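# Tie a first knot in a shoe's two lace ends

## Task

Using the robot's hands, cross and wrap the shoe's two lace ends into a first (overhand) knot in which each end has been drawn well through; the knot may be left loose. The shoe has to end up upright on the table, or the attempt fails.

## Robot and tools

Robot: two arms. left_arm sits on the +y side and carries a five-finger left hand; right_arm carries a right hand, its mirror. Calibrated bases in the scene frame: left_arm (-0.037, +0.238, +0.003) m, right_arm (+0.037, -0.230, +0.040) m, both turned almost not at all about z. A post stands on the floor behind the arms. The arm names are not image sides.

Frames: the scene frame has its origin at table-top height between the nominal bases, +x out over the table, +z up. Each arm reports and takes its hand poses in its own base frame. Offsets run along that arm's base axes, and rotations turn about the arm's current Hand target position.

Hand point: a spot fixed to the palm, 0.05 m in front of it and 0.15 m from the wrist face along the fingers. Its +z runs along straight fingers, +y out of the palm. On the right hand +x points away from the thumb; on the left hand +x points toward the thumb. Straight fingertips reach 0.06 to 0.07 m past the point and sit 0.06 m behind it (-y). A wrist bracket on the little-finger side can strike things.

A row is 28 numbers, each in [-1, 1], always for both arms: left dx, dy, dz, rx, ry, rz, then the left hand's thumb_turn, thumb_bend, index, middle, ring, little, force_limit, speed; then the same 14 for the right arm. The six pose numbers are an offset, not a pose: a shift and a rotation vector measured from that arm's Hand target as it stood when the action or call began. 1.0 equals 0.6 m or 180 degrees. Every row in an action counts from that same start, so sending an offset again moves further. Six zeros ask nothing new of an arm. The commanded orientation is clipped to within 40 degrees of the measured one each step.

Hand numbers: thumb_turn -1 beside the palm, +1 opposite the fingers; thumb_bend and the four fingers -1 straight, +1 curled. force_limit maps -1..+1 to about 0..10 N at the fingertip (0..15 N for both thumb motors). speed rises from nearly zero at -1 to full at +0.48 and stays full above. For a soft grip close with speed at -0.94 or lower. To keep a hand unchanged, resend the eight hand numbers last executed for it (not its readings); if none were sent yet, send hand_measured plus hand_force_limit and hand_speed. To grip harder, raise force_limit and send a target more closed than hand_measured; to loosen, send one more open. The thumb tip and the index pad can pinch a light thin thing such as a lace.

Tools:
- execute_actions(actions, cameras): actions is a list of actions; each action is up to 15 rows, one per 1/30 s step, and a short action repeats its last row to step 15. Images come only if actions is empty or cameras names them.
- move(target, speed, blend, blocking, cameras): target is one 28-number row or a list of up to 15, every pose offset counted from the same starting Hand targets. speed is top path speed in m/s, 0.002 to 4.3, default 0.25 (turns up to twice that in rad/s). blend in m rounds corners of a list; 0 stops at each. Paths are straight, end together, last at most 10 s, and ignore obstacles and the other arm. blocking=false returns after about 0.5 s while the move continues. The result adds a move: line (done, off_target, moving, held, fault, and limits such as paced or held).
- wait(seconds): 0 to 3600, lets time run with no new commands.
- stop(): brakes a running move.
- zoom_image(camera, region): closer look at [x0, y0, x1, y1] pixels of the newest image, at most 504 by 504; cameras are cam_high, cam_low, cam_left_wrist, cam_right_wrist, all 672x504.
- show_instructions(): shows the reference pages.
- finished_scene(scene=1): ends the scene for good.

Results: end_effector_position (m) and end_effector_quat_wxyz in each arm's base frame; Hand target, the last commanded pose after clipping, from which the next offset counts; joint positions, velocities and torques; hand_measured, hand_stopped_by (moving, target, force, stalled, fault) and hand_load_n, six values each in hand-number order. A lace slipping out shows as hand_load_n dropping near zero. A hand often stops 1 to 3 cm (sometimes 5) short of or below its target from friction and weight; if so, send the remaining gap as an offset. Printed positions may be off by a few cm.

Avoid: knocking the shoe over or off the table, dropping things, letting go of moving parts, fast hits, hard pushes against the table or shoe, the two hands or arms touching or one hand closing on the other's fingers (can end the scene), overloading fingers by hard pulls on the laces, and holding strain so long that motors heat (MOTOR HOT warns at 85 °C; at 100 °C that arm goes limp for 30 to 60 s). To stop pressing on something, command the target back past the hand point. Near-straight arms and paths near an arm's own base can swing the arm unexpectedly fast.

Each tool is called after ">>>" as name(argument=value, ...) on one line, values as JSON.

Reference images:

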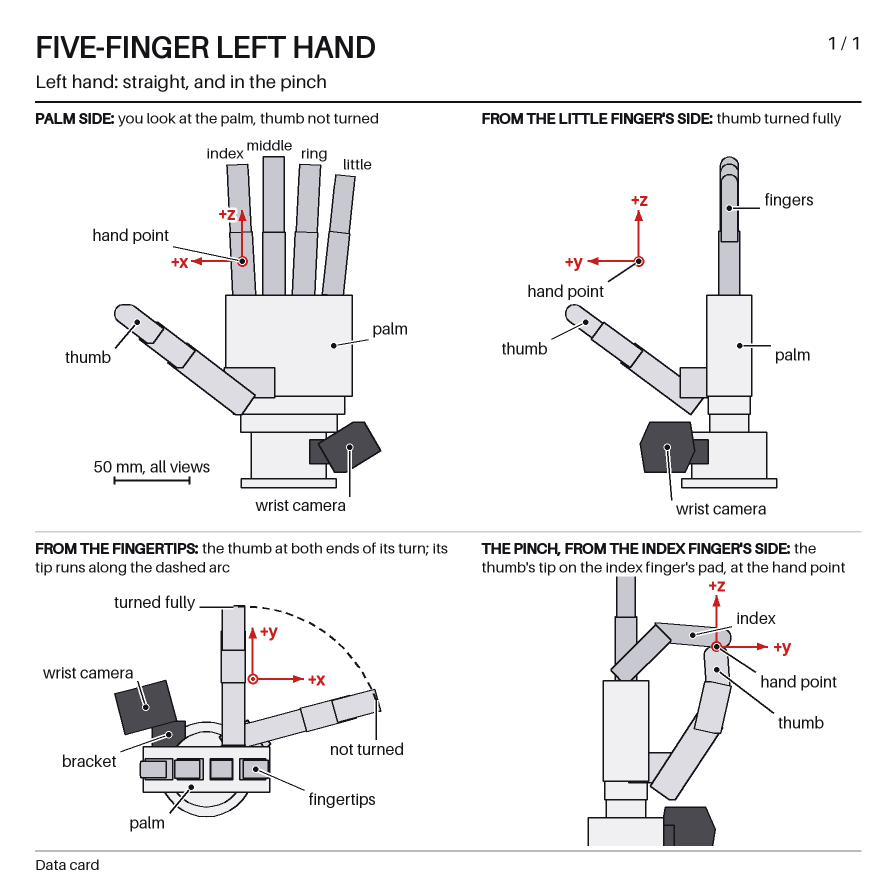

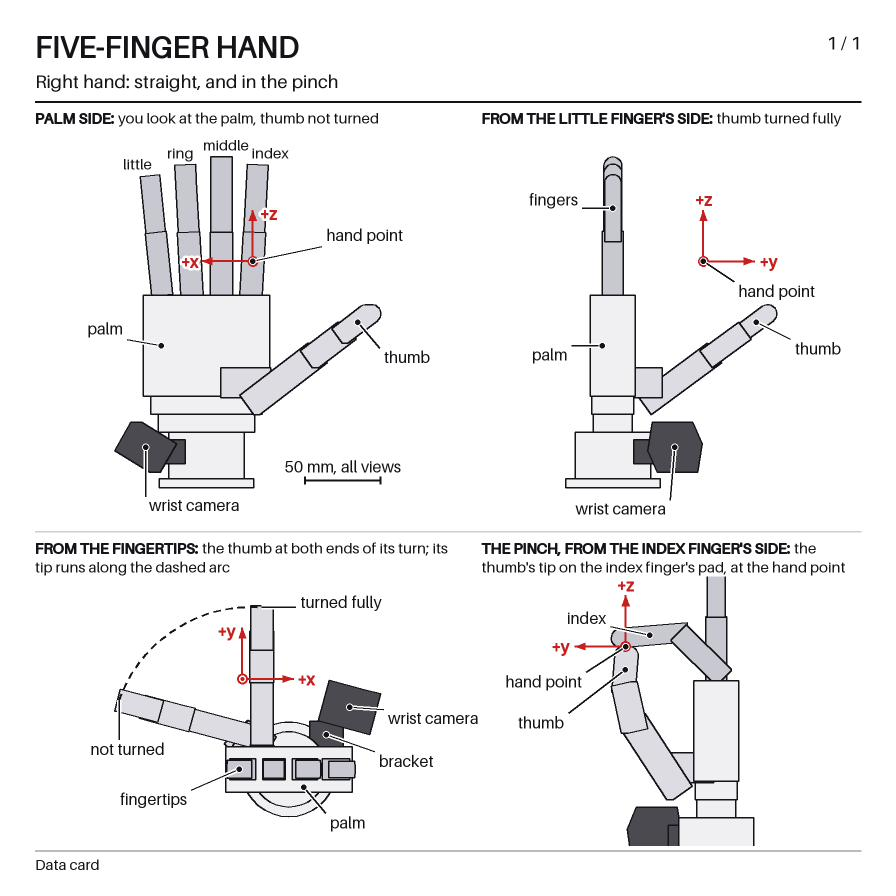

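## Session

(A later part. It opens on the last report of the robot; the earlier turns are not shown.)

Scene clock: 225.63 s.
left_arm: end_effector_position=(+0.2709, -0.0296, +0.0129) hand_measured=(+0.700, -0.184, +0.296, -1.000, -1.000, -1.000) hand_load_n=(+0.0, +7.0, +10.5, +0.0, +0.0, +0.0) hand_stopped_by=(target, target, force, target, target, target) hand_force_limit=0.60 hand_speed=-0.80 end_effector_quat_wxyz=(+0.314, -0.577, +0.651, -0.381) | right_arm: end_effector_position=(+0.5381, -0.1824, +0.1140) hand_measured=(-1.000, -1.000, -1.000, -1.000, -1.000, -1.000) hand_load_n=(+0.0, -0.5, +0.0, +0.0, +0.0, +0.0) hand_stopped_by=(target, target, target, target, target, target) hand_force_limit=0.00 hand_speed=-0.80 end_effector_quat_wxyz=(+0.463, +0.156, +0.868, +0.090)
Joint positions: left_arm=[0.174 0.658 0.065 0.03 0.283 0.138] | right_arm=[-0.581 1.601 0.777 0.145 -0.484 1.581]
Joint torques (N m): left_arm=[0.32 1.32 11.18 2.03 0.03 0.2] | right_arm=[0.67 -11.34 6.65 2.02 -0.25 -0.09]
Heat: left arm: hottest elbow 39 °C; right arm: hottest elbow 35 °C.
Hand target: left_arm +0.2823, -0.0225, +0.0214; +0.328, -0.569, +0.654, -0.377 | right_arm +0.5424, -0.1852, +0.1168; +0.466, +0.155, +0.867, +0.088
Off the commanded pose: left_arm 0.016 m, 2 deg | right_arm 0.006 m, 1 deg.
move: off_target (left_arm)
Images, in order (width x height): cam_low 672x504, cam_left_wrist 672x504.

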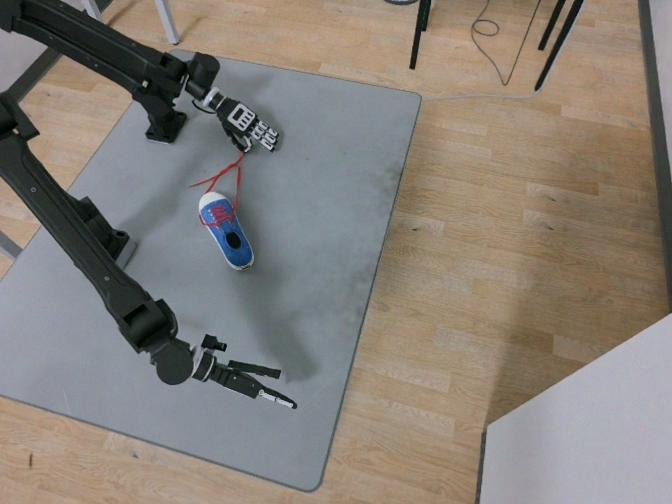

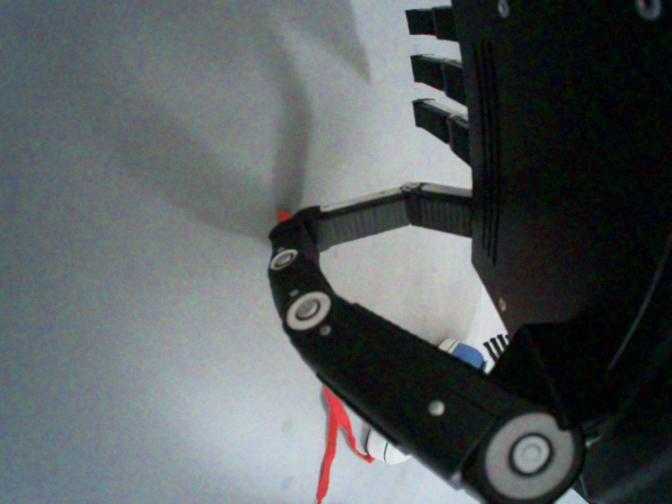

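>>> move(target=[0.0, 0.0, 0.0, 0, 0, 0, 0.7, -0.25, 0.17, -1, -1, -1, 0.0, -0.9, 0, 0, 0, 0, 0, 0, -1, -1, -1, -1, -1, -1, 0, -0.8], speed=0.04, cameras=["cam_left_wrist", "cam_low"])

>>> zoom_image(camera="cam_low", region=[160, 120, 300, 250])

>>> zoom_image(camera="cam_left_wrist", region=[220, 180, 500, 390])

Scene clock: 227.33 s.
left_arm: end_effector_position=(+0.2715, -0.0289, +0.0131) hand_measured=(+0.700, -0.250, +0.170, -1.000, -1.000, -1.000) hand_load_n=(+0.0, +0.0, -0.5, -0.5, +0.0, -0.5) hand_stopped_by=(target, target, target, target, target, target) hand_force_limit=0.00 hand_speed=-0.90 end_effector_quat_wxyz=(+0.316, -0.574, +0.652, -0.381) | right_arm: end_effector_position=(+0.5381, -0.1824, +0.1140) hand_measured=(-1.000, -1.000, -1.000, -1.000, -1.000, -1.000) hand_load_n=(+0.0, -0.5, +0.0, +0.0, +0.0, +0.0) hand_stopped_by=(target, target, target, target, target, target) hand_force_limit=0.00 hand_speed=-0.80 end_effector_quat_wxyz=(+0.463, +0.156, +0.868, +0.090)
Joint positions: left_arm=[0.175 0.66 0.065 0.035 0.283 0.144] | right_arm=[-0.581 1.601 0.777 0.145 -0.484 1.581]
Joint torques (N m): left_arm=[0.44 0.97 11.18 1.94 0.02 0.08] | right_arm=[1.14 -11.81 6.72 1.95 -0.22 -0.05]
Heat: left arm: hottest elbow 39 °C; right arm: hottest elbow 35 °C.
Hand target: left_arm +0.2823, -0.0225, +0.0214; +0.328, -0.569, +0.653, -0.377 | right_arm +0.5424, -0.1852, +0.1168; +0.466, +0.155, +0.867, +0.088
Off the commanded pose: left_arm 0.015 m, 2 deg | right_arm 0.006 m, 1 deg.
move: done
Images, in order (width x height): cam_low 672x504, cam_left_wrist 672x504.

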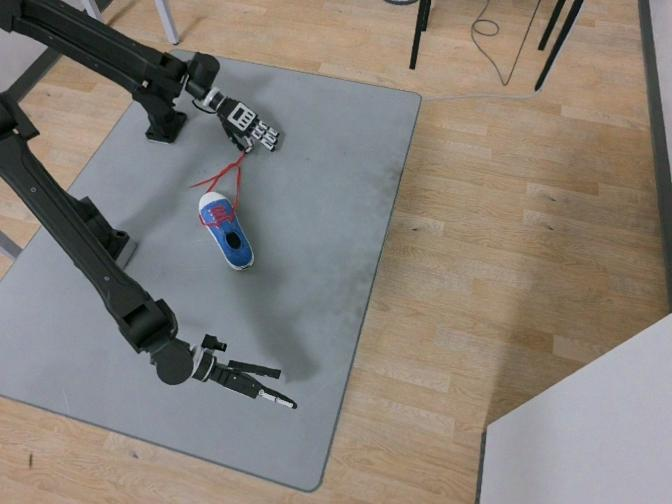

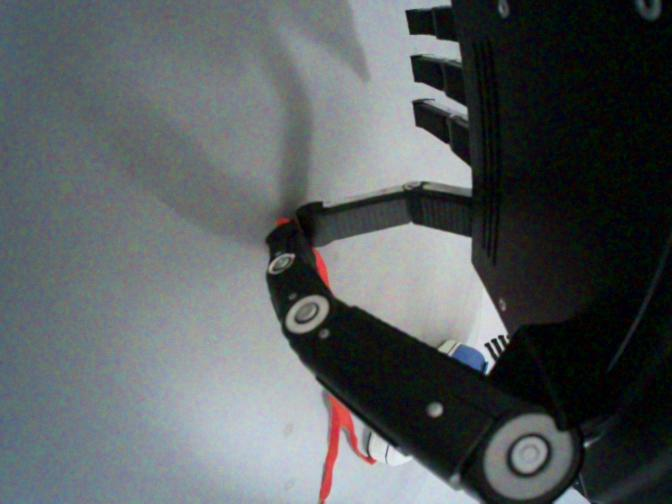

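Scaled by 3.600.

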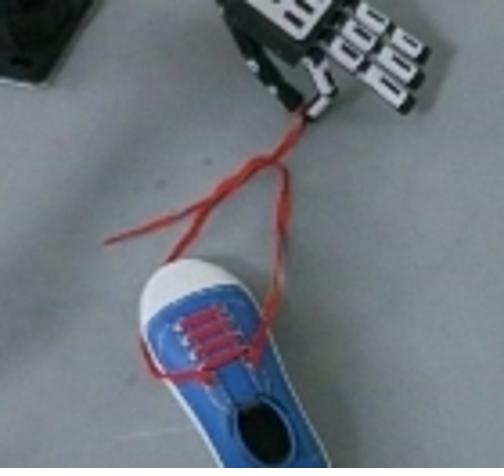

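Scaled by 1.800 from the camera's image (finer frame: 960x720).

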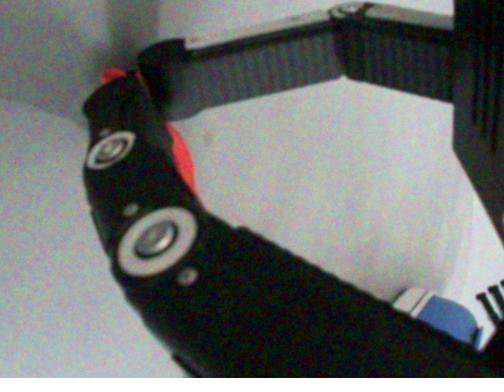

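>>> move(target=[0.01, 0.0, 0.1, 0, 0, 0, 0.7, -0.25, 0.17, -1, -1, -1, 0.0, -0.9, 0, 0, 0, 0, 0, 0, -1, -1, -1, -1, -1, -1, 0, -0.8], speed=0.05, cameras=["cam_left_wrist", "cam_low"])

>>> zoom_image(camera="cam_low", region=[160, 120, 300, 250])

>>> zoom_image(camera="cam_left_wrist", region=[220, 180, 500, 390])

Scene clock: 233.30 s.
left_arm: end_effector_position=(+0.2739, -0.0259, +0.0536) hand_measured=(+0.700, -0.250, +0.170, -1.000, -1.000, -1.000) hand_load_n=(+0.0, +0.0, +0.0, +0.0, +0.0, +0.0) hand_stopped_by=(target, target, target, target, target, target) hand_force_limit=0.00 hand_speed=-0.90 end_effector_quat_wxyz=(+0.305, -0.585, +0.656, -0.367) | right_arm: end_effector_position=(+0.5381, -0.1824, +0.1140) hand_measured=(-1.000, -1.000, -1.000, -1.000, -1.000, -1.000) hand_load_n=(+0.0, +0.0, +0.0, +0.0, +0.0, +0.0) hand_stopped_by=(target, target, target, target, target, target) hand_force_limit=0.00 hand_speed=-0.80 end_effector_quat_wxyz=(+0.463, +0.156, +0.868, +0.090)
Joint positions: left_arm=[0.175 0.543 0.185 -0.242 0.27 0.146] | right_arm=[-0.581 1.601 0.777 0.145 -0.484 1.581]
Joint torques (N m): left_arm=[-0.44 -1.38 13.72 1.44 0.21 0.02] | right_arm=[1.14 -11.16 6.56 2.1 -0.22 -0.09]
Heat: left arm: hottest elbow 40 °C; right arm: hottest elbow 35 °C.
Hand target: left_arm +0.2884, -0.0225, +0.0815; +0.328, -0.569, +0.653, -0.377 | right_arm +0.5424, -0.1852, +0.1168; +0.466, +0.155, +0.867, +0.088
Off the commanded pose: left_arm 0.032 m, 3 deg | right_arm 0.006 m, 1 deg.
move: off_target (left_arm)
Images, in order (width x height): cam_low 672x504, cam_left_wrist 672x504.

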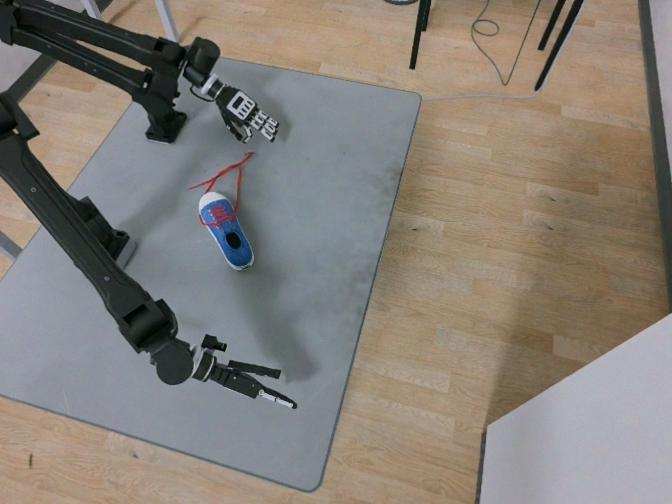

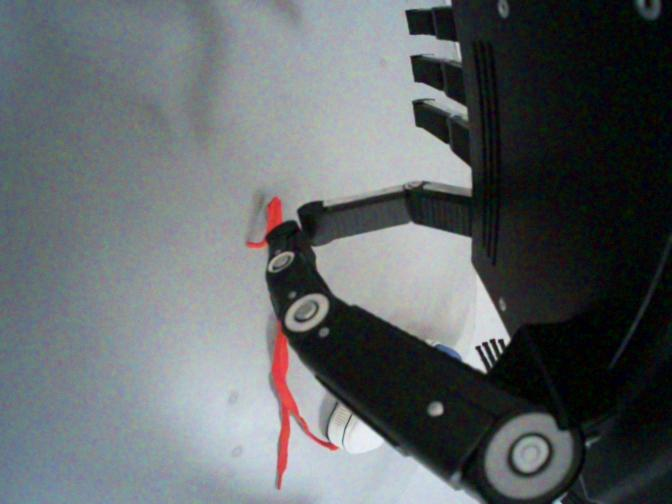

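Scaled by 3.600.

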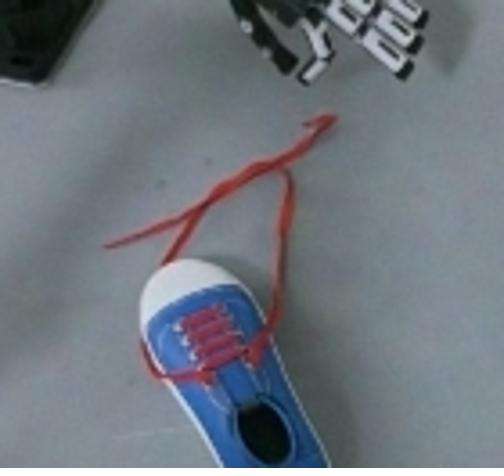

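Scaled by 1.800 from the camera's image (finer frame: 960x720).

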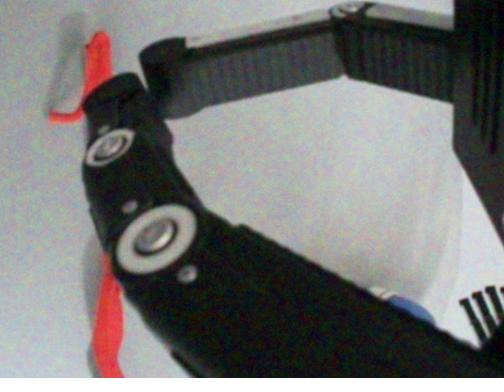

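>>> move(target=[-0.02, 0.08, 0.15, 0, 0, 0, 0.7, -0.25, 0.17, -1, -1, -1, 0.0, -0.9, 0, 0, 0, 0, 0, 0, -1, -1, -1, -1, -1, -1, 0, -0.8], speed=0.1, cameras=["cam_left_wrist", "cam_low", "cam_high"])

>>> zoom_image(camera="cam_low", region=[180, 140, 270, 230])

>>> zoom_image(camera="cam_left_wrist", region=[180, 240, 440, 480])

>>> zoom_image(camera="cam_high", region=[280, 270, 440, 350])

Scene clock: 235.73 s.
left_arm: end_effector_position=(+0.2688, +0.0187, +0.1460) hand_measured=(+0.700, -0.250, +0.170, -1.000, -1.000, -1.000) hand_load_n=(+0.0, +0.0, +0.0, +0.0, +0.0, +0.0) hand_stopped_by=(target, target, target, target, target, target) hand_force_limit=0.00 hand_speed=-0.90 end_effector_quat_wxyz=(+0.305, -0.583, +0.654, -0.374) | right_arm: end_effector_position=(+0.5381, -0.1824, +0.1140) hand_measured=(-1.000, -1.000, -1.000, -1.000, -1.000, -1.000) hand_load_n=(+0.0, +0.0, +0.0, +0.0, +0.0, +0.0) hand_stopped_by=(target, target, target, target, target, target) hand_force_limit=0.00 hand_speed=-0.80 end_effector_quat_wxyz=(+0.463, +0.156, +0.868, +0.090)
Joint positions: left_arm=[0.475 0.496 0.429 -0.598 0.525 0.329] | right_arm=[-0.581 1.601 0.777 0.145 -0.484 1.581]
Joint torques (N m): left_arm=[0.21 -0.97 14.08 1.32 0.54 0.08] | right_arm=[1.61 -11.93 6.58 1.99 -0.27 -0.08]
Heat: left arm: hottest elbow 40 °C; right arm: hottest elbow 35 °C.
Hand target: left_arm +0.2764, +0.0255, +0.1714; +0.327, -0.569, +0.654, -0.377 | right_arm +0.5424, -0.1852, +0.1168; +0.466, +0.155, +0.867, +0.088
Off the commanded pose: left_arm 0.028 m, 3 deg | right_arm 0.006 m, 1 deg.
move: off_target (left_arm)
Images, in order (width x height): cam_high 672x504, cam_low 672x504, cam_left_wrist 672x504.

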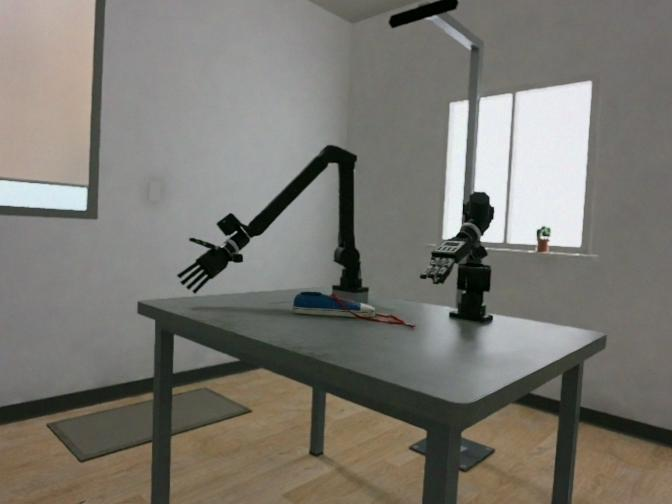

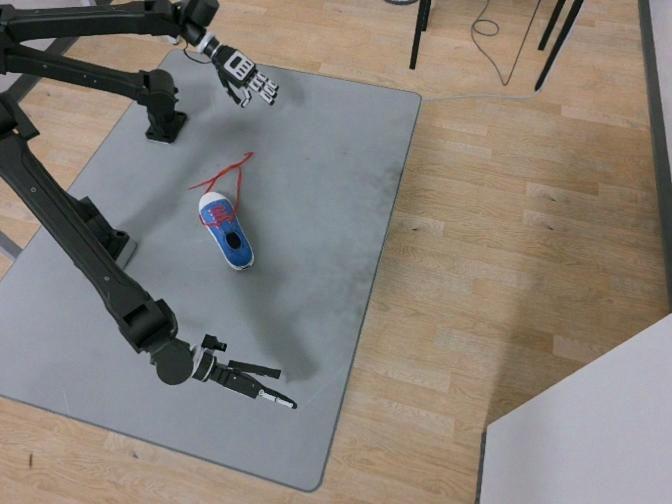

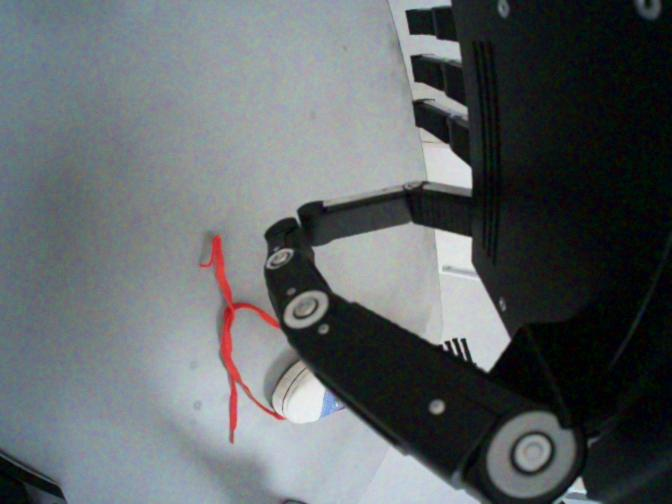

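Scaled by 5.600.

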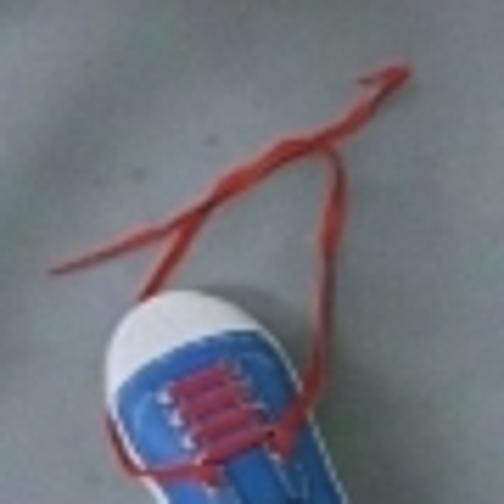

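Scaled by 1.938 from the camera's image (finer frame: 960x720).

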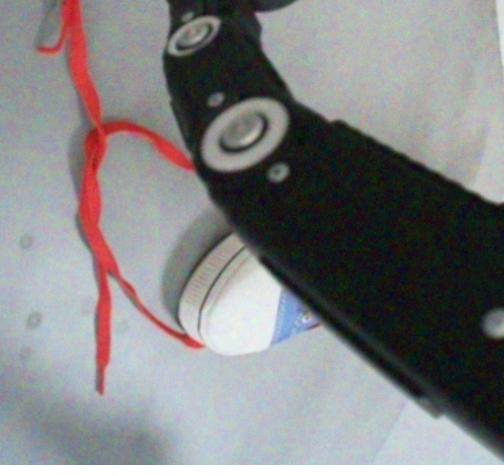

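Scaled by 3.150.

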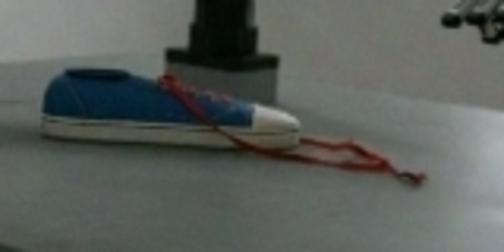

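>>> zoom_image(camera="cam_left_wrist", region=[190, 225, 300, 335])

>>> zoom_image(camera="cam_left_wrist", region=[190, 290, 300, 450])

Scaled by 4.582 from the camera's image (finer frame: 960x720).

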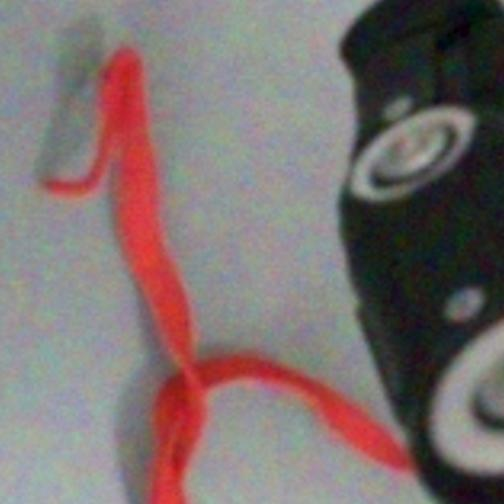

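Scaled by 3.150 from the camera's image (finer frame: 960x720).

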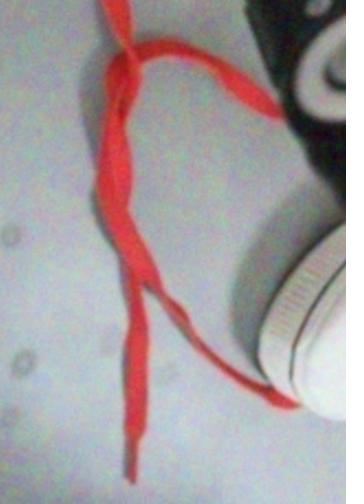

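>>> move(target=[0.05, -0.06, -0.1, 0, 0, 0, 0.7, -0.25, 0.17, -1, -1, -1, 0.0, -0.9, 0, 0, 0, 0, 0, 0, -1, -1, -1, -1, -1, -1, 0, -0.8], speed=0.1, cameras=["cam_left_wrist"])

>>> zoom_image(camera="cam_left_wrist", region=[180, 240, 320, 400])

Scene clock: 238.20 s.
left_arm: end_effector_position=(+0.3013, -0.0093, +0.1070) hand_measured=(+0.700, -0.250, +0.170, -1.000, -1.000, -1.000) hand_load_n=(+0.0, +0.0, +0.0, +0.0, +0.0, +0.0) hand_stopped_by=(target, target, target, target, target, target) hand_force_limit=0.00 hand_speed=-0.90 end_effector_quat_wxyz=(+0.324, -0.569, +0.658, -0.372) | right_arm: end_effector_position=(+0.5381, -0.1824, +0.1140) hand_measured=(-1.000, -1.000, -1.000, -1.000, -1.000, -1.000) hand_load_n=(+0.0, +0.0, +0.0, +0.0, +0.0, +0.0) hand_stopped_by=(target, target, target, target, target, target) hand_force_limit=0.00 hand_speed=-0.80 end_effector_quat_wxyz=(+0.463, +0.156, +0.868, +0.090)
Joint positions: left_arm=[0.232 0.588 0.327 -0.31 0.317 0.202] | right_arm=[-0.581 1.601 0.777 0.145 -0.484 1.581]
Joint torques (N m): left_arm=[-0.56 -0.91 10.21 2.41 0.16 -0.28] | right_arm=[0.67 -10.75 6.83 2.09 -0.21 -0.08]
Heat: left arm: hottest elbow 40 °C; right arm: hottest elbow 35 °C.
Hand target: left_arm +0.3064, -0.0104, +0.1115; +0.328, -0.568, +0.653, -0.377 | right_arm +0.5424, -0.1852, +0.1168; +0.466, +0.155, +0.867, +0.088
Off the commanded pose: left_arm 0.007 m, 1 deg | right_arm 0.006 m, 1 deg.
move: done

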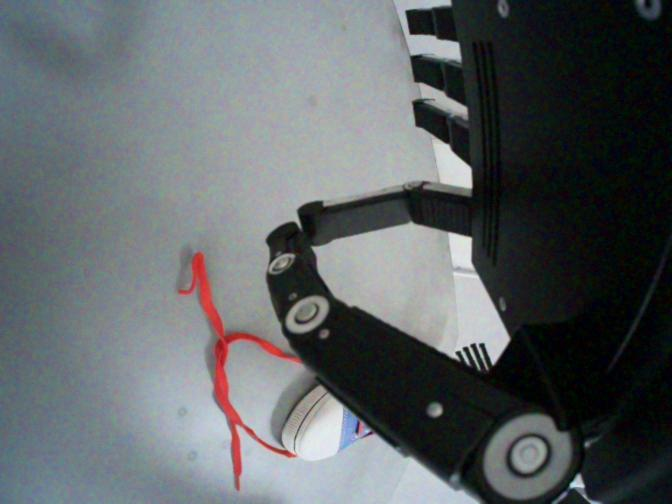

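Scaled by 3.150 from the camera's image (finer frame: 960x720).

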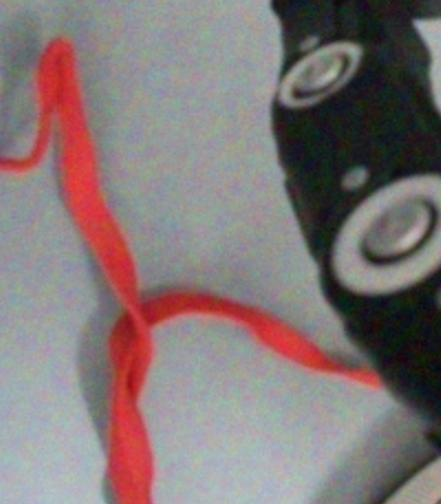

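>>> zoom_image(camera="cam_left_wrist", region=[195, 320, 265, 390])

>>> zoom_image(camera="cam_left_wrist", region=[195, 370, 305, 480])

Scaled by 7.200 from the camera's image (finer frame: 960x720).

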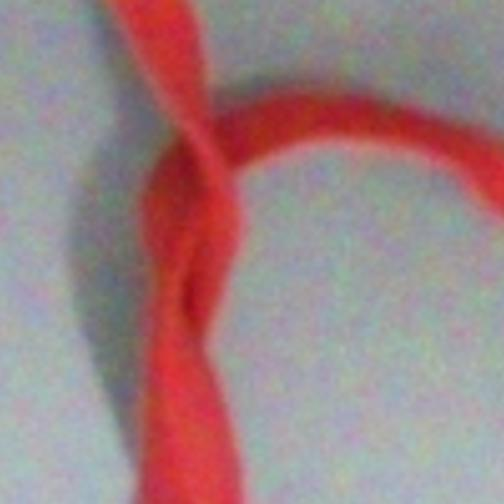

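Scaled by 4.582 from the camera's image (finer frame: 960x720).

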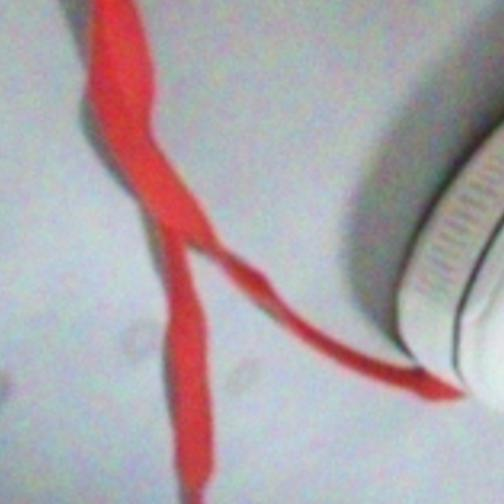

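>>> finished_scene()

The scene is finished: the task was done.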